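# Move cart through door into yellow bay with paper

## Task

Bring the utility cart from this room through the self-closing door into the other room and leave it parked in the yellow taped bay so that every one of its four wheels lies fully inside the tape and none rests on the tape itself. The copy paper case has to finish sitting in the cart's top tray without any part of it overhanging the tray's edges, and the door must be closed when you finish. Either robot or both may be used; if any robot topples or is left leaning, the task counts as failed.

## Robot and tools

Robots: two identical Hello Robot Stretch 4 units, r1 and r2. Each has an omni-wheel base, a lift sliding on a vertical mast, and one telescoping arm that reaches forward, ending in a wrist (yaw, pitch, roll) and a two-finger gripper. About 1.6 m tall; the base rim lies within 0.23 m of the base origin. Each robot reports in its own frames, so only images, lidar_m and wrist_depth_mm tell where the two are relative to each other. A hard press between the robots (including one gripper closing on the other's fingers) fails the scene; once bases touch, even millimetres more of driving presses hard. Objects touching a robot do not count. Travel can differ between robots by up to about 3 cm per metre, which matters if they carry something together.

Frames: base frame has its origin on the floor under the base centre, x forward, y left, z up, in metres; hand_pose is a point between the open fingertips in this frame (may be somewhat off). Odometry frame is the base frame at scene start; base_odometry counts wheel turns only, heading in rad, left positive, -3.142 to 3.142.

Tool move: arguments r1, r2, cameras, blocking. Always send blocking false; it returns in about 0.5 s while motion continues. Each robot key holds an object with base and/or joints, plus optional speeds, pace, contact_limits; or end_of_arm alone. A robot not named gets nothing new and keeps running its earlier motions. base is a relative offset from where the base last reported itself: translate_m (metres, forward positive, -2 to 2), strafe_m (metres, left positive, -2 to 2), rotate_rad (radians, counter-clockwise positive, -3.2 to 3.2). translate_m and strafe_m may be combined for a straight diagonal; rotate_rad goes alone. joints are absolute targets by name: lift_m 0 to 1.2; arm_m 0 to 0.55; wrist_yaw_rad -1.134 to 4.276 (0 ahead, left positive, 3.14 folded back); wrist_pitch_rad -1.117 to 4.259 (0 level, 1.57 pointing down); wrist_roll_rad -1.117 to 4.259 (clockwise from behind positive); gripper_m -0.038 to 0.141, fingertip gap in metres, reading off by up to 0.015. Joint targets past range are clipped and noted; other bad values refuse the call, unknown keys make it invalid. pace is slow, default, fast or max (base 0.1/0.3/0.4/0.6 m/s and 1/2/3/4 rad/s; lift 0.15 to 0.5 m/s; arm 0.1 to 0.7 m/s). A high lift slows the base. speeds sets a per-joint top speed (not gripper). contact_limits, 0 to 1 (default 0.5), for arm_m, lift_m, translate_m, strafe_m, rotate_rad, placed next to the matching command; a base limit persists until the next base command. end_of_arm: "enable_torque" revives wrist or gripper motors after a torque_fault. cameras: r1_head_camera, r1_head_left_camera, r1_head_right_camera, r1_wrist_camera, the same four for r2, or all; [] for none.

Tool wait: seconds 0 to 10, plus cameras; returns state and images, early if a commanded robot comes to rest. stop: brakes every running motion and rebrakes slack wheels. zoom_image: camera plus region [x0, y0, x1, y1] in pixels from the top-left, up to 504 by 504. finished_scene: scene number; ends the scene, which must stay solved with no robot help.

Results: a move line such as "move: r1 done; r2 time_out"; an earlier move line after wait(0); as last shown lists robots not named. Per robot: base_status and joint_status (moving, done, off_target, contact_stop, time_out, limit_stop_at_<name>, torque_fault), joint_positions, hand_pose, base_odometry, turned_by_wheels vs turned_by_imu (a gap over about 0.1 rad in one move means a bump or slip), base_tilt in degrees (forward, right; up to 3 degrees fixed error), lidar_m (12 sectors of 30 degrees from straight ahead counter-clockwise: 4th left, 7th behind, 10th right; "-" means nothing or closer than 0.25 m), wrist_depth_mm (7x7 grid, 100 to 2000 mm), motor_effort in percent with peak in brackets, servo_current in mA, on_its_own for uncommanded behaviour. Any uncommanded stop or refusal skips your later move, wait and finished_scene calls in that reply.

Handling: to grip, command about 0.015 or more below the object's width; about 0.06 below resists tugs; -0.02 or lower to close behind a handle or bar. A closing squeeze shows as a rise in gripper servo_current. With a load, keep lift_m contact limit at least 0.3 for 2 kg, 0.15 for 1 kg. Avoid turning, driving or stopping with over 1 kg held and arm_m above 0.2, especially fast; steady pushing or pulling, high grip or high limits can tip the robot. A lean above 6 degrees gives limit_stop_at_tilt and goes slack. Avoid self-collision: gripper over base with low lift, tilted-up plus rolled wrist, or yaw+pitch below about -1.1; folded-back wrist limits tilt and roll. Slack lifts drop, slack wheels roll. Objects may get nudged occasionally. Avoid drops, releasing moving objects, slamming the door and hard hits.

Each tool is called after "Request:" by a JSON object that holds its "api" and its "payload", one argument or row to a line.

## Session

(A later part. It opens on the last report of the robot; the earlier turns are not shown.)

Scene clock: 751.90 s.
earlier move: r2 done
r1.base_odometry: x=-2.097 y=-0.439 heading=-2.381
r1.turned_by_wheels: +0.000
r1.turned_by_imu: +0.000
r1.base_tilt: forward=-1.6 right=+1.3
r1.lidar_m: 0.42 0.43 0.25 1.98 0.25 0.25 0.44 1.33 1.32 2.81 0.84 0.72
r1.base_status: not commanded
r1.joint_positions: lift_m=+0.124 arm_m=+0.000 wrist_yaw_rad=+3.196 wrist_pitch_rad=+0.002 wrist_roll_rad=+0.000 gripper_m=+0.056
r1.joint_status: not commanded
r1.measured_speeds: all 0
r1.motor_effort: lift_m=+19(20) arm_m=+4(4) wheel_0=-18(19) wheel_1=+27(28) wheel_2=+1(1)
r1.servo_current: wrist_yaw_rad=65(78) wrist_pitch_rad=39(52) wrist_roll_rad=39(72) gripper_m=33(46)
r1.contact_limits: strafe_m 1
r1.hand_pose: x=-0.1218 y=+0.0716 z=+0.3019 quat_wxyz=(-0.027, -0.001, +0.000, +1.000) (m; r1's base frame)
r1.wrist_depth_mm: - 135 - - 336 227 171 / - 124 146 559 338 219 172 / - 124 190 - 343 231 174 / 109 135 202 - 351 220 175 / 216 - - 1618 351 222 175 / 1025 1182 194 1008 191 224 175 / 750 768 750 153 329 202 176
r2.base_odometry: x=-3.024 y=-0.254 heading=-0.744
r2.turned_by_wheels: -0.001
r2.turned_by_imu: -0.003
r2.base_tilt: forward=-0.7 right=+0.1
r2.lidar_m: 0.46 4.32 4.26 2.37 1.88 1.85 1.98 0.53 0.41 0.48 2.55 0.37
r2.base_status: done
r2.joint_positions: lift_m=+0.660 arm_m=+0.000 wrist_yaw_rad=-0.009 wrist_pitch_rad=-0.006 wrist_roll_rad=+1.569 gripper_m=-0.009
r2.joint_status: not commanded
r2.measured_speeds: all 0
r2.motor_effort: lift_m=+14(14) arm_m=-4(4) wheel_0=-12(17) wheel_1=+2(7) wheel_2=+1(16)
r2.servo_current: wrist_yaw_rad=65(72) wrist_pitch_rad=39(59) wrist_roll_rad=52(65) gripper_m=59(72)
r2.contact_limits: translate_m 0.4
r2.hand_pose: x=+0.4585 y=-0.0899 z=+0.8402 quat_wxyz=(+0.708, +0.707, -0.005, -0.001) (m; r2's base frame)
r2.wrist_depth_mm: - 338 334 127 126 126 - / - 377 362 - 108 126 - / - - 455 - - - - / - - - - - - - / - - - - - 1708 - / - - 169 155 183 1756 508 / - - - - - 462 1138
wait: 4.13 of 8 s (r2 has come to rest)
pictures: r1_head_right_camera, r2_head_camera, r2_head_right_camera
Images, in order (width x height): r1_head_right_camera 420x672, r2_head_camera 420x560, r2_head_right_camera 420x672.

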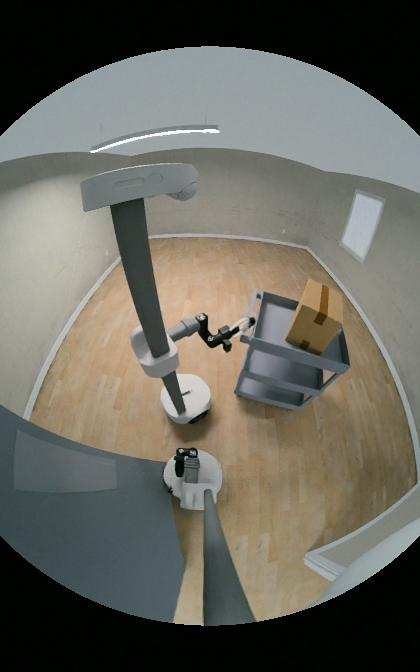

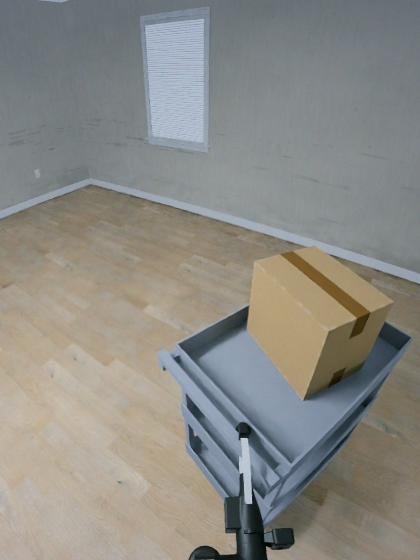

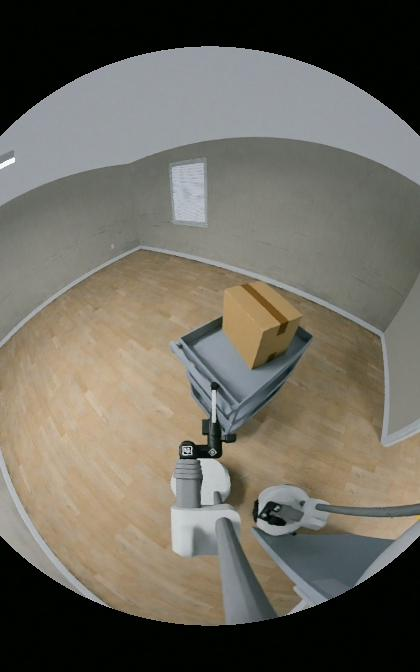

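Request:
{"api": "move", "payload": {
  "blocking": false,
  "cameras": [],
  "r2": {"base":{"rotate_rad":-0.5},"pace":"slow"}
}}

Request:
{"api": "wait", "payload": {
  "seconds": 5,
  "cameras": []
}}

Request:
{"api": "move", "payload": {
  "blocking": false,
  "cameras": [],
  "r2": {"base":{"strafe_m":0.55},"pace":"slow","contact_limits":{"strafe_m":0.4}}
}}

Request:
{"api": "wait", "payload": {
  "seconds": 9,
  "cameras": []
}}

Request:
{"api": "move", "payload": {
  "blocking": false,
  "cameras": [],
  "r2": {"base":{"rotate_rad":-0.5},"pace":"slow"}
}}

Request:
{"api": "wait", "payload": {
  "seconds": 5,
  "cameras": ["r2_head_camera","r2_head_right_camera","r1_head_right_camera"]
}}

Scene clock: 786.77 s.
move: r2 moving
r1: as last shown
r1.lidar_m: 0.41 0.41 0.26 1.99 0.25 0.25 0.47 1.36 1.31 2.79 0.84 0.65
r1.motor_effort: lift_m=+19(19) arm_m=+4(4) wheel_0=-18(18) wheel_1=+27(27) wheel_2=+1(1)
r1.servo_current: wrist_yaw_rad=52(52) wrist_pitch_rad=39(46) wrist_roll_rad=39(59) gripper_m=39(39)
r1.contact_limits: strafe_m 1
r1.wrist_depth_mm: - 135 - - 336 227 171 / - 124 146 559 340 218 173 / - 124 190 - 343 231 174 / 109 135 202 - 347 221 175 / 216 - - 1661 349 223 175 / 1008 1205 193 1008 191 224 176 / 741 750 750 153 327 202 176
r2.base_odometry: x=-3.024 y=-0.254 heading=-0.866
r2.turned_by_wheels: -0.123
r2.turned_by_imu: -0.118
r2.base_tilt: forward=-0.7 right=+0.0
r2.lidar_m: 0.44 4.30 4.26 2.64 1.92 1.84 1.93 0.55 0.42 0.44 2.24 0.36
r2.base_status: rotate_rad moving
r2.joint_positions: lift_m=+0.660 arm_m=+0.000 wrist_yaw_rad=+0.012 wrist_pitch_rad=-0.006 wrist_roll_rad=+1.569 gripper_m=-0.009
r2.joint_status: not commanded
r2.measured_speeds: translate_m=-0.001 strafe_m=+0.001 rotate_rad=-0.477 lift_m=+0.000 arm_m=+0.000 wrist_yaw_rad=+0.064 wrist_pitch_rad=+0.000 wrist_roll_rad=+0.000
r2.motor_effort: lift_m=+13(14) arm_m=-4(4) wheel_0=+18(18) wheel_1=+10(10) wheel_2=+14(14)
r2.servo_current: wrist_yaw_rad=72(72) wrist_pitch_rad=46(52) wrist_roll_rad=59(59) gripper_m=65(65)
r2.hand_pose: x=+0.4604 y=-0.0838 z=+0.8402 quat_wxyz=(+0.708, +0.707, +0.002, +0.006) (m; r2's base frame)
r2.wrist_depth_mm: - 357 351 143 141 - - / - 355 338 128 121 131 - / - 492 424 110 105 - - / - - - - - - - / - - - - - - - / - - 177 164 181 1921 517 / - - - - - 466 455
pictures: none
No camera images: "cameras" was empty.

Scene clock: 787.97 s.
earlier move: r2 done
r1.base_odometry: x=-2.097 y=-0.439 heading=-2.381
r1.turned_by_wheels: +0.000
r1.turned_by_imu: +0.000
r1.base_tilt: forward=-1.6 right=+1.3
r1.lidar_m: 0.42 0.43 0.25 2.00 0.25 0.25 0.49 1.34 1.31 2.79 0.72 0.48
r1.base_status: not commanded
r1.joint_positions: lift_m=+0.124 arm_m=+0.000 wrist_yaw_rad=+3.196 wrist_pitch_rad=+0.002 wrist_roll_rad=+0.000 gripper_m=+0.056
r1.joint_status: not commanded
r1.measured_speeds: all 0
r1.motor_effort: lift_m=+19(19) arm_m=+4(4) wheel_0=-18(18) wheel_1=+27(27) wheel_2=+1(1)
r1.servo_current: wrist_yaw_rad=46(65) wrist_pitch_rad=39(52) wrist_roll_rad=65(72) gripper_m=39(46)
r1.contact_limits: strafe_m 1
r1.hand_pose: x=-0.1218 y=+0.0716 z=+0.3019 quat_wxyz=(-0.027, -0.001, +0.000, +1.000) (m; r1's base frame)
r1.wrist_depth_mm: - 135 - - 338 227 170 / - 124 145 564 340 219 172 / - 124 190 - 343 231 174 / 110 136 202 - 347 221 174 / 216 - - 1661 351 222 175 / 1008 1229 193 1008 191 224 175 / 759 759 750 153 329 202 175
r2.base_odometry: x=-3.024 y=-0.254 heading=-1.242
r2.turned_by_wheels: -0.376
r2.turned_by_imu: -0.363
r2.base_tilt: forward=-0.7 right=+0.1
r2.lidar_m: 0.39 0.46 4.31 4.25 2.30 1.86 1.86 1.95 0.50 0.42 0.50 0.42
r2.base_status: done
r2.joint_positions: lift_m=+0.660 arm_m=+0.000 wrist_yaw_rad=+0.004 wrist_pitch_rad=-0.006 wrist_roll_rad=+1.569 gripper_m=-0.009
r2.joint_status: not commanded
r2.measured_speeds: all 0
r2.motor_effort: lift_m=+13(14) arm_m=-4(4) wheel_0=+6(25) wheel_1=+4(13) wheel_2=+11(14)
r2.servo_current: wrist_yaw_rad=59(104) wrist_pitch_rad=46(52) wrist_roll_rad=39(65) gripper_m=65(65)
r2.hand_pose: x=+0.4596 y=-0.0864 z=+0.8402 quat_wxyz=(+0.708, +0.707, -0.001, +0.003) (m; r2's base frame)
r2.wrist_depth_mm: - - - - - 1808 1229 / - - - 153 - 1576 1160 / - - - 156 213 216 - / - - 445 219 220 820 - / - - 455 226 229 842 - / - - 184 176 179 - - / - - 530 - - - -
wait: 1.20 of 5 s (r2 has come to rest)
pictures: none
No camera images: "cameras" was empty.

Scene clock: 788.47 s.
move: r2 moving
r1: as last shown
r1.lidar_m: 0.44 0.45 0.26 1.97 0.25 0.25 0.48 1.31 1.30 2.79 0.72 0.54
r1.motor_effort: lift_m=+19(20) arm_m=+4(4) wheel_0=-18(19) wheel_1=+27(27) wheel_2=+1(1)
r1.servo_current: wrist_yaw_rad=65(72) wrist_pitch_rad=46(46) wrist_roll_rad=39(72) gripper_m=52(52)
r1.contact_limits: strafe_m 1
r1.wrist_depth_mm: - 135 - - 334 226 171 / - 124 146 564 340 219 173 / - 124 190 - 343 231 174 / 110 135 202 - 347 220 174 / 216 - - 1708 351 223 175 / 1008 1205 194 1008 191 224 175 / 759 759 750 153 327 202 175
r2.base_odometry: x=-3.010 y=-0.250 heading=-1.242
r2.turned_by_wheels: +0.000
r2.turned_by_imu: +0.000
r2.base_tilt: forward=-0.7 right=+0.1
r2.lidar_m: 0.41 0.47 4.28 4.26 2.32 1.87 1.86 1.95 0.55 0.43 0.52 0.42
r2.base_status: strafe_m moving
r2.joint_positions: lift_m=+0.660 arm_m=+0.000 wrist_yaw_rad=+0.002 wrist_pitch_rad=-0.006 wrist_roll_rad=+1.569 gripper_m=-0.009
r2.joint_status: not commanded
r2.measured_speeds: translate_m=-0.001 strafe_m=+0.056 rotate_rad=+0.004 lift_m=+0.000 arm_m=+0.000 wrist_yaw_rad=-0.021 wrist_pitch_rad=+0.000 wrist_roll_rad=+0.000
r2.motor_effort: lift_m=+13(14) arm_m=-4(4) wheel_0=-10(10) wheel_1=+6(10) wheel_2=+1(10)
r2.servo_current: wrist_yaw_rad=52(59) wrist_pitch_rad=52(52) wrist_roll_rad=52(52) gripper_m=59(65)
r2.contact_limits: strafe_m 0.4
r2.hand_pose: x=+0.4595 y=-0.0869 z=+0.8402 quat_wxyz=(+0.708, +0.707, -0.001, +0.003) (m; r2's base frame)
r2.wrist_depth_mm: - - - - - 1808 1229 / - - - 154 209 1576 1160 / - - - 159 216 217 - / - - 445 221 221 820 - / - - 452 227 229 842 - / - - 185 176 171 - - / - - 525 - - - -
pictures: none
No camera images: "cameras" was empty.

Scene clock: 794.60 s.
earlier move: r2 done
r1.base_odometry: x=-2.097 y=-0.439 heading=-2.381
r1.turned_by_wheels: +0.000
r1.turned_by_imu: +0.000
r1.base_tilt: forward=-1.6 right=+1.3
r1.lidar_m: 0.97 0.97 0.27 1.98 0.25 0.25 0.44 1.34 1.31 2.79 1.00 0.78
r1.base_status: not commanded
r1.joint_positions: lift_m=+0.124 arm_m=+0.000 wrist_yaw_rad=+3.196 wrist_pitch_rad=+0.002 wrist_roll_rad=+0.000 gripper_m=+0.056
r1.joint_status: not commanded
r1.measured_speeds: all 0
r1.motor_effort: lift_m=+19(20) arm_m=+4(4) wheel_0=-18(19) wheel_1=+27(28) wheel_2=+1(1)
r1.servo_current: wrist_yaw_rad=46(72) wrist_pitch_rad=46(52) wrist_roll_rad=46(72) gripper_m=39(52)
r1.contact_limits: strafe_m 1
r1.hand_pose: x=-0.1218 y=+0.0716 z=+0.3019 quat_wxyz=(-0.027, -0.001, +0.000, +1.000) (m; r1's base frame)
r1.wrist_depth_mm: - 135 - - 336 227 170 / - 124 146 564 340 219 172 / - 124 190 - 343 231 173 / 110 136 202 - 347 220 175 / 216 - - 1708 351 224 175 / 1008 1229 193 1008 190 223 176 / 750 759 750 153 327 201 176
r2.base_odometry: x=-2.504 y=-0.077 heading=-1.242
r2.turned_by_wheels: +0.000
r2.turned_by_imu: -0.003
r2.base_tilt: forward=-0.7 right=+0.0
r2.lidar_m: 0.48 3.30 3.74 3.73 2.24 1.76 1.76 1.96 1.19 0.96 0.82 0.38
r2.base_status: done
r2.joint_positions: lift_m=+0.660 arm_m=+0.000 wrist_yaw_rad=-0.009 wrist_pitch_rad=-0.006 wrist_roll_rad=+1.569 gripper_m=-0.009
r2.joint_status: not commanded
r2.measured_speeds: all 0
r2.motor_effort: lift_m=+13(14) arm_m=-4(4) wheel_0=-9(17) wheel_1=+3(10) wheel_2=-1(10)
r2.servo_current: wrist_yaw_rad=59(78) wrist_pitch_rad=46(52) wrist_roll_rad=46(65) gripper_m=65(72)
r2.contact_limits: strafe_m 0.4
r2.hand_pose: x=+0.4585 y=-0.0901 z=+0.8402 quat_wxyz=(+0.708, +0.707, -0.005, -0.001) (m; r2's base frame)
r2.wrist_depth_mm: - 320 310 124 123 - - / - 389 355 112 110 - - / - - 484 130 103 - - / - - - - - - - / - - - - - - 544 / - - - - 175 477 504 / - - - - - 1808 1255
wait: 6.13 of 9 s (r2 has come to rest)
pictures: none
No camera images: "cameras" was empty.

Scene clock: 795.10 s.
move: r2 moving
r1: as last shown
r1.lidar_m: 0.96 1.00 0.25 1.99 0.25 0.25 0.47 1.32 1.31 2.79 0.82 0.77
r1.motor_effort: lift_m=+19(19) arm_m=+4(4) wheel_0=-18(18) wheel_1=+27(28) wheel_2=+1(1)
r1.servo_current: wrist_yaw_rad=33(78) wrist_pitch_rad=39(52) wrist_roll_rad=39(59) gripper_m=46(46)
r1.contact_limits: strafe_m 1
r1.wrist_depth_mm: - 135 - - 338 227 172 / - 124 145 564 340 218 172 / - 124 190 - 342 231 174 / 109 135 202 - 349 221 175 / 216 - - 1661 351 223 175 / 1025 1205 194 1008 191 224 175 / 750 759 750 154 329 202 176
r2.base_odometry: x=-2.503 y=-0.077 heading=-1.366
r2.turned_by_wheels: -0.123
r2.turned_by_imu: -0.119
r2.base_tilt: forward=-0.7 right=+0.0
r2.lidar_m: 0.42 3.14 3.85 3.71 2.48 1.82 1.75 1.87 2.17 0.97 1.05 0.38
r2.base_status: rotate_rad moving
r2.joint_positions: lift_m=+0.660 arm_m=+0.000 wrist_yaw_rad=+0.010 wrist_pitch_rad=-0.006 wrist_roll_rad=+1.569 gripper_m=-0.009
r2.joint_status: not commanded
r2.measured_speeds: translate_m=+0.001 strafe_m=-0.001 rotate_rad=-0.478 lift_m=+0.000 arm_m=+0.000 wrist_yaw_rad=+0.073 wrist_pitch_rad=+0.000 wrist_roll_rad=+0.000
r2.motor_effort: lift_m=+13(14) arm_m=-4(4) wheel_0=+13(15) wheel_1=+8(8) wheel_2=+13(13)
r2.servo_current: wrist_yaw_rad=59(65) wrist_pitch_rad=46(52) wrist_roll_rad=39(52) gripper_m=59(65)
r2.hand_pose: x=+0.4602 y=-0.0844 z=+0.8402 quat_wxyz=(+0.708, +0.707, +0.002, +0.006) (m; r2's base frame)
r2.wrist_depth_mm: - 336 329 139 137 - - / - 364 334 123 122 126 - / - - 445 123 106 - - / - - 603 - - - - / - - - - - - - / - - 167 - - 1618 512 / - - - - - 469 1182
pictures: none
No camera images: "cameras" was empty.

Scene clock: 796.30 s.
earlier move: r2 done
r1.base_odometry: x=-2.097 y=-0.439 heading=-2.381
r1.turned_by_wheels: +0.000
r1.turned_by_imu: +0.000
r1.base_tilt: forward=-1.6 right=+1.3
r1.lidar_m: 0.81 1.01 0.25 2.00 0.25 0.25 0.50 1.37 1.28 2.80 0.79 0.76
r1.base_status: not commanded
r1.joint_positions: lift_m=+0.124 arm_m=+0.000 wrist_yaw_rad=+3.196 wrist_pitch_rad=+0.002 wrist_roll_rad=+0.000 gripper_m=+0.056
r1.joint_status: not commanded
r1.measured_speeds: all 0
r1.motor_effort: lift_m=+19(19) arm_m=+4(4) wheel_0=-18(18) wheel_1=+27(28) wheel_2=+1(1)
r1.servo_current: wrist_yaw_rad=46(78) wrist_pitch_rad=39(52) wrist_roll_rad=39(72) gripper_m=39(52)
r1.contact_limits: strafe_m 1
r1.hand_pose: x=-0.1218 y=+0.0716 z=+0.3019 quat_wxyz=(-0.027, -0.001, +0.000, +1.000) (m; r1's base frame)
r1.wrist_depth_mm: - 135 - - 336 228 171 / - 124 146 559 340 218 172 / - 124 190 - 343 230 173 / 109 135 202 - 347 220 175 / 216 - - 1661 347 222 176 / 1008 1205 193 1008 190 224 175 / 750 750 750 153 327 202 176
r2.base_odometry: x=-2.504 y=-0.077 heading=-1.741
r2.turned_by_wheels: -0.375
r2.turned_by_imu: -0.363
r2.base_tilt: forward=-0.7 right=+0.1
r2.lidar_m: 0.39 0.46 3.33 3.75 3.72 2.15 1.75 1.74 1.99 1.16 0.95 0.42
r2.base_status: done
r2.joint_positions: lift_m=+0.660 arm_m=+0.000 wrist_yaw_rad=+0.003 wrist_pitch_rad=-0.006 wrist_roll_rad=+1.569 gripper_m=-0.009
r2.joint_status: not commanded
r2.measured_speeds: all 0
r2.motor_effort: lift_m=+13(14) arm_m=-4(5) wheel_0=+3(22) wheel_1=+5(12) wheel_2=+6(17)
r2.servo_current: wrist_yaw_rad=65(98) wrist_pitch_rad=46(52) wrist_roll_rad=39(65) gripper_m=65(72)
r2.hand_pose: x=+0.4596 y=-0.0866 z=+0.8402 quat_wxyz=(+0.708, +0.707, -0.001, +0.003) (m; r2's base frame)
r2.wrist_depth_mm: - - - - - 1808 1205 / - - - - - 1661 1205 / - - 609 150 151 211 210 / - - 439 215 219 831 - / - - 459 225 227 - - / - - 187 175 169 - - / - - 559 - - - -
wait: 1.20 of 5 s (r2 has come to rest)
pictures: r1_head_right_camera, r2_head_camera, r2_head_right_camera
Images, in order (width x height): r1_head_right_camera 420x672, r2_head_camera 420x560, r2_head_right_camera 420x672.

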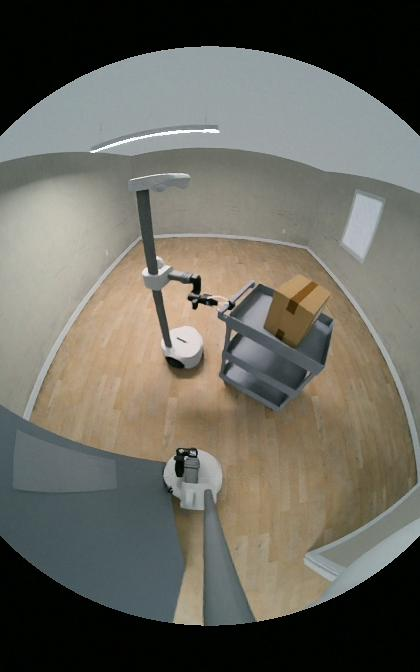

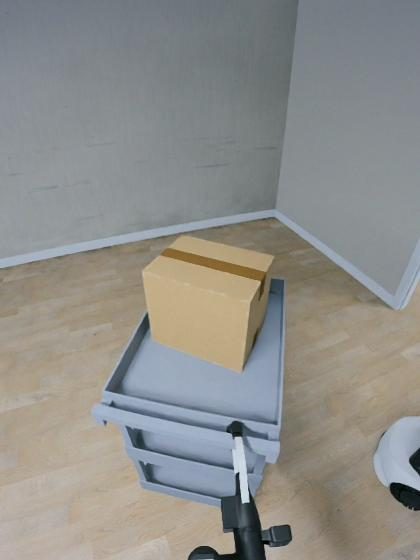

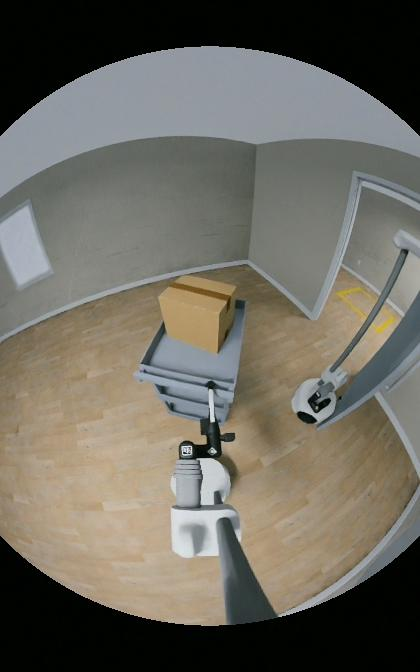

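Request:
{"api": "move", "payload": {
  "blocking": false,
  "cameras": [],
  "r2": {"base":{"translate_m":-0.4,"strafe_m":0.25},"pace":"slow","contact_limits":{"translate_m":0.4}}
}}

Request:
{"api": "wait", "payload": {
  "seconds": 9,
  "cameras": []
}}

Request:
{"api": "move", "payload": {
  "blocking": false,
  "cameras": [],
  "r2": {"base":{"rotate_rad":-0.4},"pace":"slow"}
}}

Request:
{"api": "wait", "payload": {
  "seconds": 5,
  "cameras": []
}}

Request:
{"api": "move", "payload": {
  "blocking": false,
  "cameras": [],
  "r2": {"base":{"translate_m":-0.45},"pace":"slow","contact_limits":{"translate_m":0.4}}
}}

Request:
{"api": "wait", "payload": {
  "seconds": 9,
  "cameras": ["r2_head_camera","r2_head_right_camera","r1_head_right_camera"]
}}

Scene clock: 805.93 s.
move: r2 moving
r1: as last shown
r1.lidar_m: 0.81 1.02 0.25 2.00 0.25 0.25 0.44 1.32 1.29 2.79 0.78 0.77
r1.motor_effort: lift_m=+19(19) arm_m=+4(4) wheel_0=-18(19) wheel_1=+27(28) wheel_2=+1(1)
r1.servo_current: wrist_yaw_rad=39(65) wrist_pitch_rad=39(46) wrist_roll_rad=39(52) gripper_m=46(46)
r1.contact_limits: strafe_m 1
r1.wrist_depth_mm: - 135 - - 334 227 171 / - 124 146 559 338 218 172 / - 124 190 - 342 231 173 / 110 135 201 - 345 220 174 / 216 - - 1661 351 223 175 / 1008 1229 194 1008 191 223 175 / 768 750 750 154 329 202 176
r2.base_odometry: x=-2.494 y=-0.067 heading=-1.741
r2.turned_by_wheels: +0.001
r2.turned_by_imu: +0.001
r2.base_tilt: forward=-0.6 right=+0.1
r2.lidar_m: 0.42 0.51 3.33 3.74 3.71 2.18 1.77 1.74 1.97 1.17 0.98 0.42
r2.base_status: translate_m moving; strafe_m moving
r2.joint_positions: lift_m=+0.660 arm_m=+0.000 wrist_yaw_rad=+0.003 wrist_pitch_rad=-0.006 wrist_roll_rad=+1.569 gripper_m=-0.009
r2.joint_status: not commanded
r2.measured_speeds: translate_m=-0.047 strafe_m=+0.030 rotate_rad=-0.001 lift_m=+0.000 arm_m=+0.000 wrist_yaw_rad=+0.000 wrist_pitch_rad=+0.000 wrist_roll_rad=+0.000
r2.motor_effort: lift_m=+14(14) arm_m=-4(4) wheel_0=-12(12) wheel_1=+4(5) wheel_2=+15(15)
r2.servo_current: wrist_yaw_rad=46(52) wrist_pitch_rad=46(52) wrist_roll_rad=33(52) gripper_m=59(65)
r2.contact_limits: translate_m 0.4
r2.hand_pose: x=+0.4596 y=-0.0866 z=+0.8402 quat_wxyz=(+0.708, +0.707, -0.001, +0.003) (m; r2's base frame)
r2.wrist_depth_mm: - - - - - 1808 1229 / - - - - - 1499 1229 / - - 585 150 152 211 209 / - 484 439 215 217 831 - / - - 459 224 229 - - / - - 186 177 170 - - / - - 564 - - - -
pictures: none
No camera images: "cameras" was empty.

Scene clock: 811.30 s.
earlier move: r2 done
r1.base_odometry: x=-2.097 y=-0.439 heading=-2.381
r1.turned_by_wheels: +0.000
r1.turned_by_imu: +0.000
r1.base_tilt: forward=-1.6 right=+1.3
r1.lidar_m: 0.62 0.65 0.25 2.00 0.25 0.25 0.47 1.35 1.30 2.80 2.89 0.67
r1.base_status: not commanded
r1.joint_positions: lift_m=+0.124 arm_m=+0.000 wrist_yaw_rad=+3.196 wrist_pitch_rad=+0.002 wrist_roll_rad=+0.000 gripper_m=+0.056
r1.joint_status: not commanded
r1.measured_speeds: all 0
r1.motor_effort: lift_m=+19(19) arm_m=+4(4) wheel_0=-18(19) wheel_1=+27(28) wheel_2=+1(1)
r1.servo_current: wrist_yaw_rad=46(72) wrist_pitch_rad=39(52) wrist_roll_rad=59(72) gripper_m=46(46)
r1.contact_limits: strafe_m 1
r1.hand_pose: x=-0.1218 y=+0.0716 z=+0.3019 quat_wxyz=(-0.027, -0.001, +0.000, +1.000) (m; r1's base frame)
r1.wrist_depth_mm: - 135 - - 334 228 171 / - 124 145 564 342 218 172 / - 124 190 - 343 232 174 / 110 135 202 - 347 222 175 / 216 - - 1661 349 222 175 / 1008 1205 193 1008 191 224 176 / 759 750 759 153 327 202 176
r2.base_odometry: x=-2.190 y=+0.274 heading=-1.742
r2.turned_by_wheels: -0.002
r2.turned_by_imu: -0.006
r2.base_tilt: forward=-0.7 right=+0.1
r2.lidar_m: 0.49 3.26 3.63 3.37 3.35 1.79 1.49 1.47 1.63 2.47 0.67 0.36
r2.base_status: done
r2.joint_positions: lift_m=+0.660 arm_m=+0.000 wrist_yaw_rad=-0.017 wrist_pitch_rad=-0.006 wrist_roll_rad=+1.569 gripper_m=-0.009
r2.joint_status: not commanded
r2.measured_speeds: all 0
r2.motor_effort: lift_m=+13(14) arm_m=-4(5) wheel_0=-14(22) wheel_1=+2(6) wheel_2=-2(15)
r2.servo_current: wrist_yaw_rad=91(104) wrist_pitch_rad=39(52) wrist_roll_rad=46(65) gripper_m=65(72)
r2.contact_limits: translate_m 0.4
r2.hand_pose: x=+0.4578 y=-0.0922 z=+0.8402 quat_wxyz=(+0.708, +0.706, -0.008, -0.004) (m; r2's base frame)
r2.wrist_depth_mm: 351 336 309 132 131 - - / - 418 399 121 122 - - / - - 549 116 113 128 - / - - - 154 104 - - / - - - - - 1576 539 / - - - - - 1537 1118 / - - - - - 1863 1255
wait: 5.37 of 9 s (r2 has come to rest)
pictures: none
No camera images: "cameras" was empty.

Scene clock: 811.80 s.
move: r2 moving
r1: as last shown
r1.base_tilt: forward=-1.6 right=+1.2
r1.lidar_m: 0.60 0.63 0.25 2.01 0.25 0.25 0.47 1.35 1.31 2.80 2.87 0.67
r1.motor_effort: lift_m=+19(19) arm_m=+4(4) wheel_0=-18(18) wheel_1=+27(27) wheel_2=+1(1)
r1.servo_current: wrist_yaw_rad=52(65) wrist_pitch_rad=46(46) wrist_roll_rad=52(65) gripper_m=39(46)
r1.contact_limits: strafe_m 1
r1.wrist_depth_mm: - 135 - - 334 227 171 / - 124 145 559 340 219 172 / - 124 190 - 343 231 173 / 110 136 201 - 349 220 175 / 216 - - 1708 351 223 176 / 1008 1205 193 1008 190 224 176 / 759 759 759 154 330 202 176
r2.base_odometry: x=-2.190 y=+0.274 heading=-1.866
r2.turned_by_wheels: -0.124
r2.turned_by_imu: -0.120
r2.base_tilt: forward=-0.6 right=+0.1
r2.lidar_m: 0.46 3.26 3.41 3.46 3.33 2.05 1.51 1.46 1.54 2.22 1.39 0.40
r2.base_status: rotate_rad moving
r2.joint_positions: lift_m=+0.660 arm_m=+0.000 wrist_yaw_rad=-0.001 wrist_pitch_rad=-0.006 wrist_roll_rad=+1.569 gripper_m=-0.009
r2.joint_status: not commanded
r2.measured_speeds: translate_m=+0.002 strafe_m=-0.001 rotate_rad=-0.480 lift_m=+0.000 arm_m=+0.000 wrist_yaw_rad=+0.086 wrist_pitch_rad=+0.000 wrist_roll_rad=+0.000
r2.motor_effort: lift_m=+13(14) arm_m=-4(5) wheel_0=+12(14) wheel_1=+6(7) wheel_2=+7(7)
r2.servo_current: wrist_yaw_rad=46(111) wrist_pitch_rad=52(52) wrist_roll_rad=39(52) gripper_m=59(65)
r2.hand_pose: x=+0.4592 y=-0.0878 z=+0.8402 quat_wxyz=(+0.708, +0.707, -0.002, +0.002) (m; r2's base frame)
r2.wrist_depth_mm: - 329 325 146 145 - - / - 384 364 131 131 133 - / - - 480 122 120 130 - / - - - 153 109 - - / - - - - - - - / - - 169 - - 504 517 / - - - - - 1618 1255
pictures: none
No camera images: "cameras" was empty.

Scene clock: 812.87 s.
earlier move: r2 done
r1.base_odometry: x=-2.097 y=-0.439 heading=-2.381
r1.turned_by_wheels: +0.000
r1.turned_by_imu: +0.000
r1.base_tilt: forward=-1.6 right=+1.3
r1.lidar_m: 0.54 0.62 0.25 1.98 0.25 0.25 0.46 1.34 1.31 2.80 2.89 0.64
r1.base_status: not commanded
r1.joint_positions: lift_m=+0.124 arm_m=+0.000 wrist_yaw_rad=+3.196 wrist_pitch_rad=+0.002 wrist_roll_rad=+0.000 gripper_m=+0.056
r1.joint_status: not commanded
r1.measured_speeds: all 0
r1.motor_effort: lift_m=+19(19) arm_m=+3(4) wheel_0=-18(19) wheel_1=+27(28) wheel_2=+1(1)
r1.servo_current: wrist_yaw_rad=52(72) wrist_pitch_rad=46(46) wrist_roll_rad=65(65) gripper_m=39(52)
r1.contact_limits: strafe_m 1
r1.hand_pose: x=-0.1218 y=+0.0716 z=+0.3019 quat_wxyz=(-0.027, -0.001, +0.000, +1.000) (m; r1's base frame)
r1.wrist_depth_mm: - 135 - - 336 227 172 / - 124 146 559 340 218 172 / - 124 190 - 343 231 173 / 109 135 202 - 349 220 174 / 216 - - 1661 349 223 175 / 1008 1229 193 1008 191 224 176 / 768 768 750 153 327 202 176
r2.base_odometry: x=-2.190 y=+0.274 heading=-2.142
r2.turned_by_wheels: -0.276
r2.turned_by_imu: -0.266
r2.base_tilt: forward=-0.7 right=+0.1
r2.lidar_m: 0.44 0.54 3.27 3.81 3.35 2.82 1.70 1.47 1.48 1.76 2.45 0.40
r2.base_status: done
r2.joint_positions: lift_m=+0.660 arm_m=+0.000 wrist_yaw_rad=-0.006 wrist_pitch_rad=-0.006 wrist_roll_rad=+1.569 gripper_m=-0.009
r2.joint_status: not commanded
r2.measured_speeds: all 0
r2.motor_effort: lift_m=+13(14) arm_m=-4(5) wheel_0=+1(23) wheel_1=+2(10) wheel_2=+4(13)
r2.servo_current: wrist_yaw_rad=46(111) wrist_pitch_rad=46(52) wrist_roll_rad=52(59) gripper_m=59(72)
r2.hand_pose: x=+0.4587 y=-0.0892 z=+0.8402 quat_wxyz=(+0.708, +0.707, -0.004, +0.000) (m; r2's base frame)
r2.wrist_depth_mm: - - - 342 329 715 - / - - 500 173 173 182 181 / - 433 407 124 122 188 - / - - 445 135 203 - - / - - 517 154 223 - - / - - 184 181 170 - - / - - - - - 1708 521
wait: 1.07 of 5 s (r2 has come to rest)
pictures: none
No camera images: "cameras" was empty.

Scene clock: 813.37 s.
move: r2 moving
r1: as last shown
r1.lidar_m: 0.54 0.58 0.25 1.99 0.25 0.25 0.47 1.32 1.30 2.81 2.88 0.66
r1.motor_effort: lift_m=+19(19) arm_m=+4(4) wheel_0=-18(18) wheel_1=+27(28) wheel_2=+1(1)
r1.servo_current: wrist_yaw_rad=39(52) wrist_pitch_rad=39(46) wrist_roll_rad=52(65) gripper_m=39(46)
r1.contact_limits: strafe_m 1
r1.wrist_depth_mm: - 135 - - 336 228 171 / - 124 146 564 338 219 172 / - 124 190 - 343 231 174 / 110 135 202 - 347 221 175 / 215 - - 1708 349 223 176 / 1008 1205 194 1008 191 223 176 / 750 768 750 154 327 202 176
r2.base_odometry: x=-2.183 y=+0.285 heading=-2.142
r2.turned_by_wheels: +0.000
r2.turned_by_imu: +0.000
r2.base_tilt: forward=-0.6 right=+0.1
r2.lidar_m: 0.45 0.55 3.29 3.81 3.36 2.79 1.67 1.47 1.45 1.77 2.44 0.37
r2.base_status: translate_m moving
r2.joint_positions: lift_m=+0.660 arm_m=+0.000 wrist_yaw_rad=-0.003 wrist_pitch_rad=-0.006 wrist_roll_rad=+1.569 gripper_m=-0.009
r2.joint_status: not commanded
r2.measured_speeds: translate_m=-0.050 strafe_m=+0.000 rotate_rad=+0.001 lift_m=+0.000 arm_m=+0.000 wrist_yaw_rad=+0.000 wrist_pitch_rad=+0.000 wrist_roll_rad=+0.000
r2.motor_effort: lift_m=+13(14) arm_m=-3(4) wheel_0=-12(12) wheel_1=-8(9) wheel_2=+14(14)
r2.servo_current: wrist_yaw_rad=46(59) wrist_pitch_rad=39(52) wrist_roll_rad=46(59) gripper_m=65(65)
r2.contact_limits: translate_m 0.4
r2.hand_pose: x=+0.4590 y=-0.0883 z=+0.8402 quat_wxyz=(+0.708, +0.707, -0.003, +0.001) (m; r2's base frame)
r2.wrist_depth_mm: - - - 402 394 715 - / - - 496 174 174 183 181 / - 430 407 124 124 188 - / - - 445 136 204 - - / - - 525 156 225 - - / - - 186 177 171 - - / - - - - - 1708 521
pictures: none
No camera images: "cameras" was empty.

Scene clock: 818.63 s.
earlier move: r2 done
r1.base_odometry: x=-2.097 y=-0.439 heading=-2.381
r1.turned_by_wheels: +0.000
r1.turned_by_imu: +0.000
r1.base_tilt: forward=-1.6 right=+1.3
r1.lidar_m: 0.88 0.88 0.25 1.99 0.25 0.25 0.44 1.33 1.28 2.80 2.88 3.86
r1.base_status: not commanded
r1.joint_positions: lift_m=+0.124 arm_m=+0.000 wrist_yaw_rad=+3.196 wrist_pitch_rad=+0.002 wrist_roll_rad=+0.000 gripper_m=+0.056
r1.joint_status: not commanded
r1.measured_speeds: all 0
r1.motor_effort: lift_m=+19(19) arm_m=+4(4) wheel_0=-18(19) wheel_1=+27(28) wheel_2=+1(1)
r1.servo_current: wrist_yaw_rad=33(72) wrist_pitch_rad=33(52) wrist_roll_rad=26(65) gripper_m=39(52)
r1.contact_limits: strafe_m 1
r1.hand_pose: x=-0.1218 y=+0.0716 z=+0.3019 quat_wxyz=(-0.027, -0.001, +0.000, +1.000) (m; r1's base frame)
r1.wrist_depth_mm: - 135 - - 334 227 171 / - 124 146 564 338 219 173 / - 124 190 - 343 231 173 / 110 136 202 - 347 220 175 / 216 - - 1756 351 222 175 / 1008 1229 193 1008 191 224 176 / 750 759 759 154 327 201 175
r2.base_odometry: x=-1.946 y=+0.653 heading=-2.143
r2.turned_by_wheels: -0.001
r2.turned_by_imu: -0.003
r2.base_tilt: forward=-0.7 right=+0.1
r2.lidar_m: 0.46 0.63 3.59 3.45 3.05 2.21 1.32 1.14 1.14 1.36 2.48 0.40
r2.base_status: done
r2.joint_positions: lift_m=+0.660 arm_m=+0.000 wrist_yaw_rad=-0.006 wrist_pitch_rad=-0.006 wrist_roll_rad=+1.569 gripper_m=-0.009
r2.joint_status: not commanded
r2.measured_speeds: all 0
r2.motor_effort: lift_m=+13(14) arm_m=-4(4) wheel_0=-10(16) wheel_1=-6(10) wheel_2=+4(15)
r2.servo_current: wrist_yaw_rad=59(65) wrist_pitch_rad=46(52) wrist_roll_rad=39(65) gripper_m=65(72)
r2.contact_limits: translate_m 0.4
r2.hand_pose: x=+0.4587 y=-0.0892 z=+0.8402 quat_wxyz=(+0.708, +0.707, -0.004, +0.000) (m; r2's base frame)
r2.wrist_depth_mm: - - 530 233 224 699 - / - 473 433 163 158 173 171 / - 421 392 117 117 180 - / - - 466 128 124 - - / - - 559 149 224 - - / - - 183 173 170 1921 - / - - - - - 1863 504
wait: 5.27 of 9 s (r2 has come to rest)
pictures: r1_head_right_camera, r2_head_camera, r2_head_right_camera
Images, in order (width x height): r1_head_right_camera 420x672, r2_head_camera 420x560, r2_head_right_camera 420x672.

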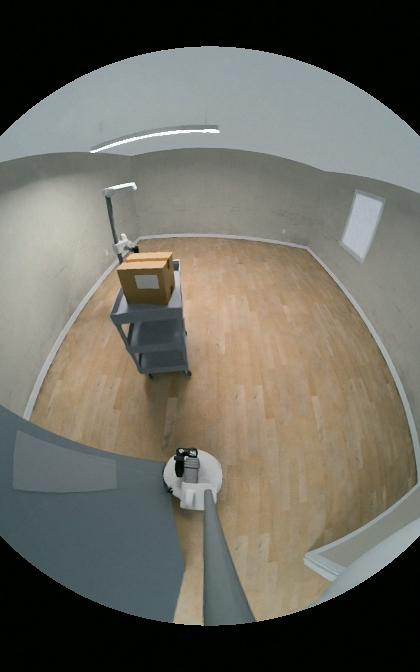

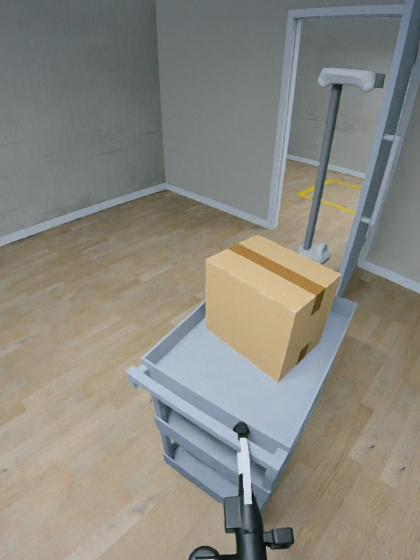

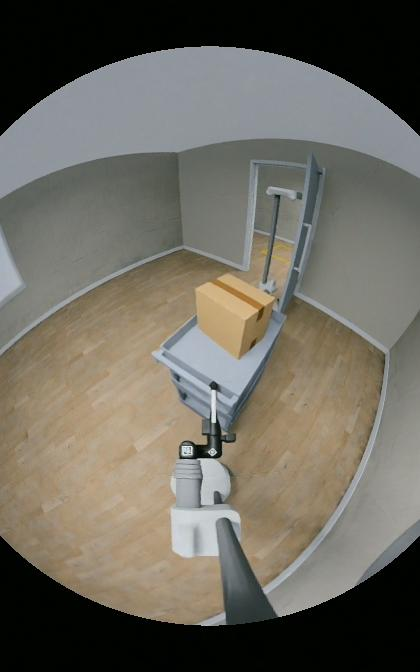

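Request:
{"api": "move", "payload": {
  "blocking": false,
  "cameras": [],
  "r2": {"base":{"translate_m":-0.15,"strafe_m":0.5},"pace":"slow","contact_limits":{"translate_m":0.4}}
}}

Request:
{"api": "wait", "payload": {
  "seconds": 9,
  "cameras": []
}}

Request:
{"api": "move", "payload": {
  "blocking": false,
  "cameras": [],
  "r2": {"base":{"rotate_rad":-0.6},"pace":"slow"}
}}

Request:
{"api": "wait", "payload": {
  "seconds": 5,
  "cameras": []
}}

Request:
{"api": "move", "payload": {
  "blocking": false,
  "cameras": [],
  "r2": {"base":{"strafe_m":0.5},"pace":"slow","contact_limits":{"strafe_m":0.4}}
}}

Request:
{"api": "wait", "payload": {
  "seconds": 9,
  "cameras": []
}}

Request:
{"api": "move", "payload": {
  "blocking": false,
  "cameras": [],
  "r2": {"base":{"rotate_rad":-0.5},"pace":"slow"}
}}

Request:
{"api": "wait", "payload": {
  "seconds": 5,
  "cameras": ["r2_head_camera","r1_head_right_camera"]
}}

Scene clock: 839.50 s.
move: r2 moving
r1: as last shown
r1.lidar_m: 0.90 0.89 0.25 2.00 0.25 0.25 0.47 1.33 1.30 2.80 2.92 3.86
r1.motor_effort: lift_m=+19(19) arm_m=+4(4) wheel_0=-18(18) wheel_1=+27(27) wheel_2=+1(1)
r1.servo_current: wrist_yaw_rad=59(72) wrist_pitch_rad=39(46) wrist_roll_rad=33(72) gripper_m=39(46)
r1.contact_limits: strafe_m 1
r1.wrist_depth_mm: - 135 - - 336 226 171 / - 124 146 559 338 219 172 / - 124 190 - 343 231 173 / 110 135 202 - 347 222 174 / 216 - - 1708 349 223 176 / 1008 1205 193 1008 191 223 176 / 750 768 741 153 329 202 176
r2.base_odometry: x=-1.934 y=+0.649 heading=-2.143
r2.turned_by_wheels: -0.001
r2.turned_by_imu: +0.000
r2.base_tilt: forward=-0.7 right=+0.1
r2.lidar_m: 0.44 0.59 3.62 3.44 3.04 2.23 1.32 1.15 1.17 1.39 2.50 0.40
r2.base_status: translate_m moving; strafe_m moving
r2.joint_positions: lift_m=+0.660 arm_m=+0.000 wrist_yaw_rad=-0.007 wrist_pitch_rad=-0.006 wrist_roll_rad=+1.569 gripper_m=-0.009
r2.joint_status: not commanded
r2.measured_speeds: translate_m=-0.014 strafe_m=+0.048 rotate_rad=+0.000 lift_m=+0.000 arm_m=+0.000 wrist_yaw_rad=-0.005 wrist_pitch_rad=+0.000 wrist_roll_rad=+0.000
r2.motor_effort: lift_m=+13(14) arm_m=-3(4) wheel_0=-11(19) wheel_1=+6(6) wheel_2=+3(7)
r2.servo_current: wrist_yaw_rad=59(65) wrist_pitch_rad=52(52) wrist_roll_rad=52(52) gripper_m=59(65)
r2.contact_limits: translate_m 0.4
r2.hand_pose: x=+0.4586 y=-0.0895 z=+0.8402 quat_wxyz=(+0.708, +0.707, -0.005, -0.001) (m; r2's base frame)
r2.wrist_depth_mm: - - 517 222 218 699 - / - 462 424 160 147 170 169 / - 424 389 116 117 - - / - - 469 127 123 - - / - - 569 148 224 - - / - - 183 174 170 1863 - / - - - - - 1863 500
pictures: none
No camera images: "cameras" was empty.

Scene clock: 845.47 s.
earlier move: r2 done
r1.base_odometry: x=-2.097 y=-0.439 heading=-2.381
r1.turned_by_wheels: +0.000
r1.turned_by_imu: +0.000
r1.base_tilt: forward=-1.6 right=+1.3
r1.lidar_m: 1.27 1.21 0.26 2.00 0.25 0.25 0.47 1.32 1.30 2.79 2.89 3.89
r1.base_status: not commanded
r1.joint_positions: lift_m=+0.124 arm_m=+0.000 wrist_yaw_rad=+3.196 wrist_pitch_rad=+0.002 wrist_roll_rad=+0.000 gripper_m=+0.056
r1.joint_status: not commanded
r1.measured_speeds: all 0
r1.motor_effort: lift_m=+19(20) arm_m=+4(4) wheel_0=-18(19) wheel_1=+27(28) wheel_2=+1(1)
r1.servo_current: wrist_yaw_rad=59(72) wrist_pitch_rad=46(52) wrist_roll_rad=46(72) gripper_m=39(52)
r1.contact_limits: strafe_m 1
r1.hand_pose: x=-0.1218 y=+0.0716 z=+0.3019 quat_wxyz=(-0.027, -0.001, +0.000, +1.000) (m; r1's base frame)
r1.wrist_depth_mm: - 135 - - 334 227 171 / - 124 146 564 342 219 172 / - 124 190 - 343 231 174 / 109 136 202 - 347 221 175 / 215 - - 1708 351 222 176 / 1025 1205 194 1008 191 224 176 / 750 759 759 153 327 201 176
r2.base_odometry: x=-1.445 y=+0.508 heading=-2.144
r2.turned_by_wheels: -0.001
r2.turned_by_imu: -0.017
r2.base_tilt: forward=-0.7 right=+0.1
r2.lidar_m: 0.51 3.38 3.38 2.97 2.61 2.59 1.58 1.36 1.38 1.62 0.53 0.36
r2.base_status: done
r2.joint_positions: lift_m=+0.660 arm_m=+0.000 wrist_yaw_rad=-0.027 wrist_pitch_rad=-0.006 wrist_roll_rad=+1.569 gripper_m=-0.009
r2.joint_status: not commanded
r2.measured_speeds: all 0
r2.on_its_own: wrist_yaw_rad is at rest, and its servo_current (163 mA) is outside its rest range (0 to 104 mA)
r2.motor_effort: lift_m=+13(14) arm_m=-3(4) wheel_0=-14(21) wheel_1=-1(7) wheel_2=-7(8)
r2.servo_current: wrist_yaw_rad=163(182) wrist_pitch_rad=46(59) wrist_roll_rad=39(65) gripper_m=65(72)
r2.contact_limits: translate_m 0.4
r2.hand_pose: x=+0.4568 y=-0.0952 z=+0.8402 quat_wxyz=(+0.708, +0.706, -0.012, -0.008) (m; r2's base frame)
r2.wrist_depth_mm: - 357 312 114 113 - - / - - 410 105 104 - - / - - - 119 - 125 - / - - - 168 - - 549 / - - - - - - 530 / - - - - - - 1205 / - - - - - 1863 1229
wait: 5.97 of 9 s (r2 has come to rest)
pictures: none
No camera images: "cameras" was empty.

Scene clock: 845.97 s.
move: r2 moving
r1: as last shown
r1.lidar_m: 1.24 1.21 0.25 1.99 0.25 0.25 0.47 1.36 1.30 2.79 2.88 3.90
r1.motor_effort: lift_m=+19(19) arm_m=+4(4) wheel_0=-18(18) wheel_1=+27(27) wheel_2=+1(1)
r1.servo_current: wrist_yaw_rad=39(59) wrist_pitch_rad=39(46) wrist_roll_rad=52(52) gripper_m=46(46)
r1.contact_limits: strafe_m 1
r1.wrist_depth_mm: - 135 - - 336 227 171 / - 124 146 564 340 218 172 / - 124 190 - 345 231 174 / 110 136 202 - 349 220 175 / 216 - - 1708 351 222 175 / 1025 1205 193 1025 191 223 176 / 750 759 750 153 329 201 176
r2.base_odometry: x=-1.445 y=+0.508 heading=-2.268
r2.turned_by_wheels: -0.123
r2.turned_by_imu: -0.120
r2.base_tilt: forward=-0.7 right=+0.0
r2.lidar_m: 0.46 3.41 3.37 3.22 2.63 2.58 1.74 1.38 1.35 1.54 0.77 0.38
r2.base_status: rotate_rad moving
r2.joint_positions: lift_m=+0.660 arm_m=+0.000 wrist_yaw_rad=-0.017 wrist_pitch_rad=-0.006 wrist_roll_rad=+1.569 gripper_m=-0.009
r2.joint_status: not commanded
r2.measured_speeds: translate_m=+0.000 strafe_m=-0.002 rotate_rad=-0.483 lift_m=+0.000 arm_m=+0.000 wrist_yaw_rad=+0.133 wrist_pitch_rad=+0.000 wrist_roll_rad=+0.000
r2.motor_effort: lift_m=+13(14) arm_m=-1(3) wheel_0=+10(10) wheel_1=+6(6) wheel_2=+7(7)
r2.servo_current: wrist_yaw_rad=78(189) wrist_pitch_rad=46(52) wrist_roll_rad=52(59) gripper_m=65(65)
r2.hand_pose: x=+0.4577 y=-0.0923 z=+0.8402 quat_wxyz=(+0.708, +0.706, -0.008, -0.004) (m; r2's base frame)
r2.wrist_depth_mm: 343 315 303 127 126 - - / - 404 387 118 115 - - / - - 521 111 106 125 - / - - - 153 - - - / - - - - - - 539 / - - - - - - 504 / - - - - - 1863 1255
pictures: none
No camera images: "cameras" was empty.

Scene clock: 847.30 s.
earlier move: r2 done
r1.base_odometry: x=-2.097 y=-0.439 heading=-2.381
r1.turned_by_wheels: +0.000
r1.turned_by_imu: +0.000
r1.base_tilt: forward=-1.6 right=+1.3
r1.lidar_m: 1.18 1.21 0.25 1.99 0.25 0.25 0.45 1.35 1.31 2.80 2.91 3.84
r1.base_status: not commanded
r1.joint_positions: lift_m=+0.124 arm_m=+0.000 wrist_yaw_rad=+3.196 wrist_pitch_rad=+0.002 wrist_roll_rad=+0.000 gripper_m=+0.056
r1.joint_status: not commanded
r1.measured_speeds: all 0
r1.motor_effort: lift_m=+19(20) arm_m=+4(4) wheel_0=-18(19) wheel_1=+27(27) wheel_2=+1(1)
r1.servo_current: wrist_yaw_rad=65(65) wrist_pitch_rad=46(52) wrist_roll_rad=46(59) gripper_m=46(46)
r1.contact_limits: strafe_m 1
r1.hand_pose: x=-0.1218 y=+0.0716 z=+0.3019 quat_wxyz=(-0.027, -0.001, +0.000, +1.000) (m; r1's base frame)
r1.wrist_depth_mm: - 135 - - 336 227 172 / - 124 146 554 340 218 172 / - 124 190 - 340 231 173 / 109 135 202 - 347 220 174 / 215 - - 1708 349 223 175 / 1008 1229 193 1008 190 224 176 / 759 759 741 153 330 202 175
r2.base_odometry: x=-1.445 y=+0.508 heading=-2.743
r2.turned_by_wheels: -0.475
r2.turned_by_imu: -0.458
r2.base_tilt: forward=-0.7 right=+0.0
r2.lidar_m: 0.42 0.51 3.37 3.37 3.09 2.57 2.57 1.66 1.38 1.36 1.55 0.42
r2.base_status: done
r2.joint_positions: lift_m=+0.660 arm_m=+0.000 wrist_yaw_rad=+0.004 wrist_pitch_rad=-0.006 wrist_roll_rad=+1.569 gripper_m=-0.009
r2.joint_status: not commanded
r2.measured_speeds: all 0
r2.motor_effort: lift_m=+13(14) arm_m=-4(4) wheel_0=+7(24) wheel_1=+3(10) wheel_2=+7(14)
r2.servo_current: wrist_yaw_rad=52(189) wrist_pitch_rad=39(52) wrist_roll_rad=46(59) gripper_m=65(72)
r2.hand_pose: x=+0.4596 y=-0.0863 z=+0.8402 quat_wxyz=(+0.708, +0.707, -0.001, +0.003) (m; r2's base frame)
r2.wrist_depth_mm: - - - - - 1808 1229 / - - - 194 196 200 591 / - - 477 143 144 205 - / - 452 427 211 213 809 - / - - 480 222 226 - - / - - 185 181 170 - - / - - - - - - -
wait: 1.33 of 5 s (r2 has come to rest)
pictures: none
No camera images: "cameras" was empty.

Scene clock: 847.80 s.
move: r2 moving
r1: as last shown
r1.lidar_m: 1.18 1.20 0.25 2.00 0.25 0.25 0.47 1.32 1.33 2.80 2.91 3.89
r1.motor_effort: lift_m=+19(19) arm_m=+4(4) wheel_0=-18(19) wheel_1=+27(27) wheel_2=+1(1)
r1.servo_current: wrist_yaw_rad=33(52) wrist_pitch_rad=33(46) wrist_roll_rad=39(59) gripper_m=39(46)
r1.contact_limits: strafe_m 1
r1.wrist_depth_mm: - 134 - - 336 228 170 / - 124 145 559 338 219 172 / - 124 190 - 345 231 174 / 110 135 202 - 347 221 175 / 216 - - 1618 351 223 175 / 1008 1229 194 1008 191 223 176 / 750 759 759 154 327 202 175
r2.base_odometry: x=-1.440 y=+0.495 heading=-2.744
r2.turned_by_wheels: +0.000
r2.turned_by_imu: +0.000
r2.base_tilt: forward=-0.7 right=+0.1
r2.lidar_m: 0.42 0.49 3.37 3.36 3.10 2.60 2.57 1.67 1.39 1.39 1.59 0.42
r2.base_status: strafe_m moving
r2.joint_positions: lift_m=+0.660 arm_m=+0.000 wrist_yaw_rad=+0.001 wrist_pitch_rad=-0.006 wrist_roll_rad=+1.569 gripper_m=-0.009
r2.joint_status: not commanded
r2.measured_speeds: translate_m=+0.000 strafe_m=+0.056 rotate_rad=-0.001 lift_m=+0.000 arm_m=+0.000 wrist_yaw_rad=-0.014 wrist_pitch_rad=+0.000 wrist_roll_rad=+0.000
r2.motor_effort: lift_m=+13(14) arm_m=-4(4) wheel_0=-12(12) wheel_1=+7(9) wheel_2=+0(6)
r2.servo_current: wrist_yaw_rad=39(59) wrist_pitch_rad=46(46) wrist_roll_rad=52(59) gripper_m=65(65)
r2.contact_limits: strafe_m 0.4
r2.hand_pose: x=+0.4594 y=-0.0870 z=+0.8402 quat_wxyz=(+0.708, +0.707, -0.001, +0.002) (m; r2's base frame)
r2.wrist_depth_mm: - - - - - 1863 1205 / - - - 196 196 202 404 / - - 484 145 201 206 - / - 455 436 212 215 820 - / - - 480 224 227 - - / - - 186 177 170 - - / - - - - - - -
pictures: none
No camera images: "cameras" was empty.

Scene clock: 853.43 s.
earlier move: r2 done
r1.base_odometry: x=-2.097 y=-0.439 heading=-2.381
r1.turned_by_wheels: +0.000
r1.turned_by_imu: +0.000
r1.base_tilt: forward=-1.6 right=+1.3
r1.lidar_m: 1.29 1.34 0.25 1.99 0.25 0.25 0.48 1.33 1.28 2.80 2.86 3.85
r1.base_status: not commanded
r1.joint_positions: lift_m=+0.124 arm_m=+0.000 wrist_yaw_rad=+3.196 wrist_pitch_rad=+0.002 wrist_roll_rad=+0.000 gripper_m=+0.056
r1.joint_status: not commanded
r1.measured_speeds: all 0
r1.motor_effort: lift_m=+19(20) arm_m=+4(4) wheel_0=-18(19) wheel_1=+27(28) wheel_2=+1(1)
r1.servo_current: wrist_yaw_rad=59(85) wrist_pitch_rad=39(52) wrist_roll_rad=39(65) gripper_m=46(46)
r1.contact_limits: strafe_m 1
r1.hand_pose: x=-0.1218 y=+0.0716 z=+0.3019 quat_wxyz=(-0.027, -0.001, +0.000, +1.000) (m; r1's base frame)
r1.wrist_depth_mm: - 135 - - 336 227 171 / - 124 146 559 340 218 173 / - 124 190 - 343 231 174 / 110 135 202 - 345 220 175 / 216 - - 1708 347 222 176 / 991 1229 193 1025 191 224 176 / 768 759 750 153 327 202 176
r2.base_odometry: x=-1.251 y=+0.047 heading=-2.744
r2.turned_by_wheels: +0.000
r2.turned_by_imu: -0.004
r2.base_tilt: forward=-0.7 right=+0.1
r2.lidar_m: 0.48 3.47 2.88 2.89 3.00 2.50 2.48 2.23 1.88 1.85 2.09 0.40
r2.base_status: done
r2.joint_positions: lift_m=+0.660 arm_m=+0.000 wrist_yaw_rad=-0.009 wrist_pitch_rad=-0.006 wrist_roll_rad=+1.569 gripper_m=-0.009
r2.joint_status: not commanded
r2.measured_speeds: all 0
r2.motor_effort: lift_m=+13(14) arm_m=-4(4) wheel_0=-6(17) wheel_1=+2(9) wheel_2=-2(6)
r2.servo_current: wrist_yaw_rad=65(78) wrist_pitch_rad=39(52) wrist_roll_rad=52(65) gripper_m=59(72)
r2.contact_limits: strafe_m 0.4
r2.hand_pose: x=+0.4585 y=-0.0900 z=+0.8402 quat_wxyz=(+0.708, +0.707, -0.005, -0.001) (m; r2's base frame)
r2.wrist_depth_mm: - 349 340 143 142 - - / - 373 342 128 124 132 - / - - 445 113 107 - - / - - 559 - - - - / - - - - - - - / - - 176 168 164 1756 512 / - - - - - 466 1118
wait: 5.63 of 9 s (r2 has come to rest)
pictures: none
No camera images: "cameras" was empty.

Scene clock: 853.93 s.
move: r2 moving
r1: as last shown
r1.lidar_m: 1.26 1.34 0.25 2.00 0.25 0.25 0.45 1.34 1.31 2.80 2.89 3.89
r1.motor_effort: lift_m=+19(19) arm_m=+4(4) wheel_0=-18(18) wheel_1=+27(27) wheel_2=+1(1)
r1.servo_current: wrist_yaw_rad=59(59) wrist_pitch_rad=39(46) wrist_roll_rad=52(72) gripper_m=52(52)
r1.contact_limits: strafe_m 1
r1.wrist_depth_mm: - 135 - - 334 227 171 / - 124 146 564 340 217 173 / - 124 190 - 345 232 174 / 110 135 202 - 349 221 175 / 216 - - 1708 351 223 175 / 1008 1229 193 1025 191 223 176 / 759 750 750 153 327 202 176
r2.base_odometry: x=-1.252 y=+0.047 heading=-2.867
r2.turned_by_wheels: -0.123
r2.turned_by_imu: -0.119
r2.base_tilt: forward=-0.7 right=+0.1
r2.lidar_m: 0.43 3.61 2.96 2.87 3.05 2.55 2.49 2.45 1.90 1.87 2.00 0.41
r2.base_status: rotate_rad moving
r2.joint_positions: lift_m=+0.660 arm_m=+0.000 wrist_yaw_rad=+0.011 wrist_pitch_rad=-0.006 wrist_roll_rad=+1.569 gripper_m=-0.009
r2.joint_status: not commanded
r2.measured_speeds: translate_m=+0.001 strafe_m=-0.001 rotate_rad=-0.484 lift_m=+0.000 arm_m=+0.000 wrist_yaw_rad=+0.046 wrist_pitch_rad=+0.000 wrist_roll_rad=+0.000
r2.motor_effort: lift_m=+14(14) arm_m=-4(4) wheel_0=+14(14) wheel_1=+10(10) wheel_2=+14(14)
r2.servo_current: wrist_yaw_rad=72(72) wrist_pitch_rad=46(46) wrist_roll_rad=46(59) gripper_m=59(65)
r2.hand_pose: x=+0.4603 y=-0.0842 z=+0.8402 quat_wxyz=(+0.708, +0.707, +0.002, +0.006) (m; r2's base frame)
r2.wrist_depth_mm: - 375 368 162 153 - - / - 355 351 135 132 136 - / - 492 442 119 118 - - / - - 517 104 103 - - / - - - - - - - / - - 176 162 165 1756 521 / - - - - - 462 462
pictures: none
No camera images: "cameras" was empty.

Scene clock: 855.13 s.
earlier move: r2 done
r1.base_odometry: x=-2.097 y=-0.439 heading=-2.381
r1.turned_by_wheels: +0.000
r1.turned_by_imu: +0.000
r1.base_tilt: forward=-1.6 right=+1.3
r1.lidar_m: 1.29 1.34 0.25 2.00 0.25 0.25 0.46 1.33 1.31 2.80 2.91 3.85
r1.base_status: not commanded
r1.joint_positions: lift_m=+0.124 arm_m=+0.000 wrist_yaw_rad=+3.196 wrist_pitch_rad=+0.002 wrist_roll_rad=+0.000 gripper_m=+0.056
r1.joint_status: not commanded
r1.measured_speeds: all 0
r1.motor_effort: lift_m=+19(20) arm_m=+4(4) wheel_0=-18(19) wheel_1=+27(27) wheel_2=+1(1)
r1.servo_current: wrist_yaw_rad=65(65) wrist_pitch_rad=46(46) wrist_roll_rad=65(72) gripper_m=39(52)
r1.contact_limits: strafe_m 1
r1.hand_pose: x=-0.1218 y=+0.0716 z=+0.3019 quat_wxyz=(-0.027, -0.001, +0.000, +1.000) (m; r1's base frame)
r1.wrist_depth_mm: - 135 - - 338 227 171 / - 124 146 564 340 218 172 / - 124 190 - 343 230 174 / 109 136 202 - 347 220 174 / 216 - - 1661 351 222 175 / 1025 1205 193 1008 191 224 175 / 759 750 750 153 329 202 176
r2.base_odometry: x=-1.251 y=+0.047 heading=+3.041
r2.turned_by_wheels: -0.375
r2.turned_by_imu: -0.364
r2.base_tilt: forward=-0.7 right=+0.1
r2.lidar_m: 0.42 0.48 3.40 2.90 2.87 2.92 2.46 2.46 2.21 1.87 1.87 0.42
r2.base_status: done
r2.joint_positions: lift_m=+0.660 arm_m=+0.000 wrist_yaw_rad=+0.005 wrist_pitch_rad=-0.006 wrist_roll_rad=+1.569 gripper_m=-0.009
r2.joint_status: not commanded
r2.measured_speeds: all 0
r2.motor_effort: lift_m=+13(14) arm_m=-4(4) wheel_0=+7(17) wheel_1=+6(10) wheel_2=+4(15)
r2.servo_current: wrist_yaw_rad=46(78) wrist_pitch_rad=46(52) wrist_roll_rad=46(65) gripper_m=65(65)
r2.hand_pose: x=+0.4597 y=-0.0860 z=+0.8402 quat_wxyz=(+0.708, +0.707, +0.000, +0.004) (m; r2's base frame)
r2.wrist_depth_mm: - - - - - 1863 1229 / - - - - - 1808 1255 / - - - 154 215 216 214 / - - 439 218 220 809 - / - 473 445 225 227 809 - / - - 187 181 170 - - / - - 539 - - - -
wait: 1.20 of 5 s (r2 has come to rest)
pictures: r1_head_right_camera, r2_head_camera
Images, in order (width x height): r1_head_right_camera 420x672, r2_head_camera 420x560.

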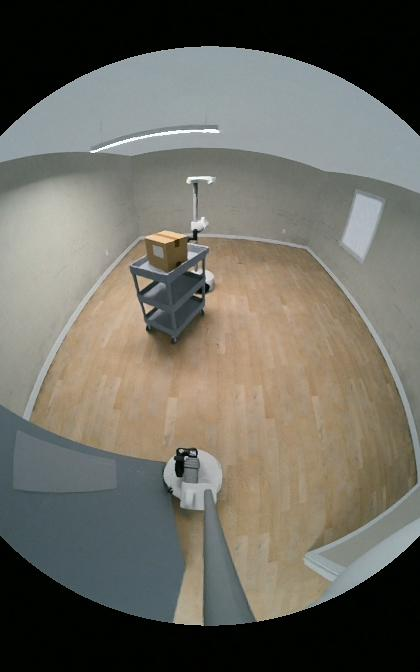

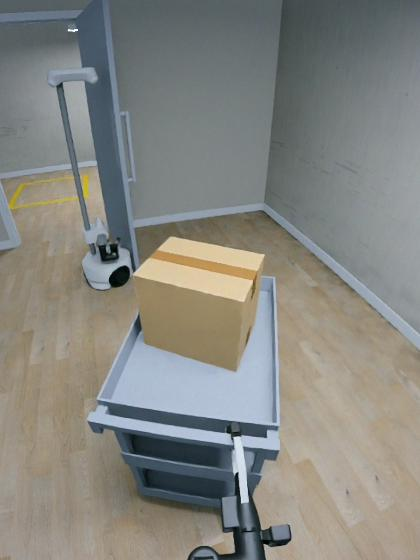

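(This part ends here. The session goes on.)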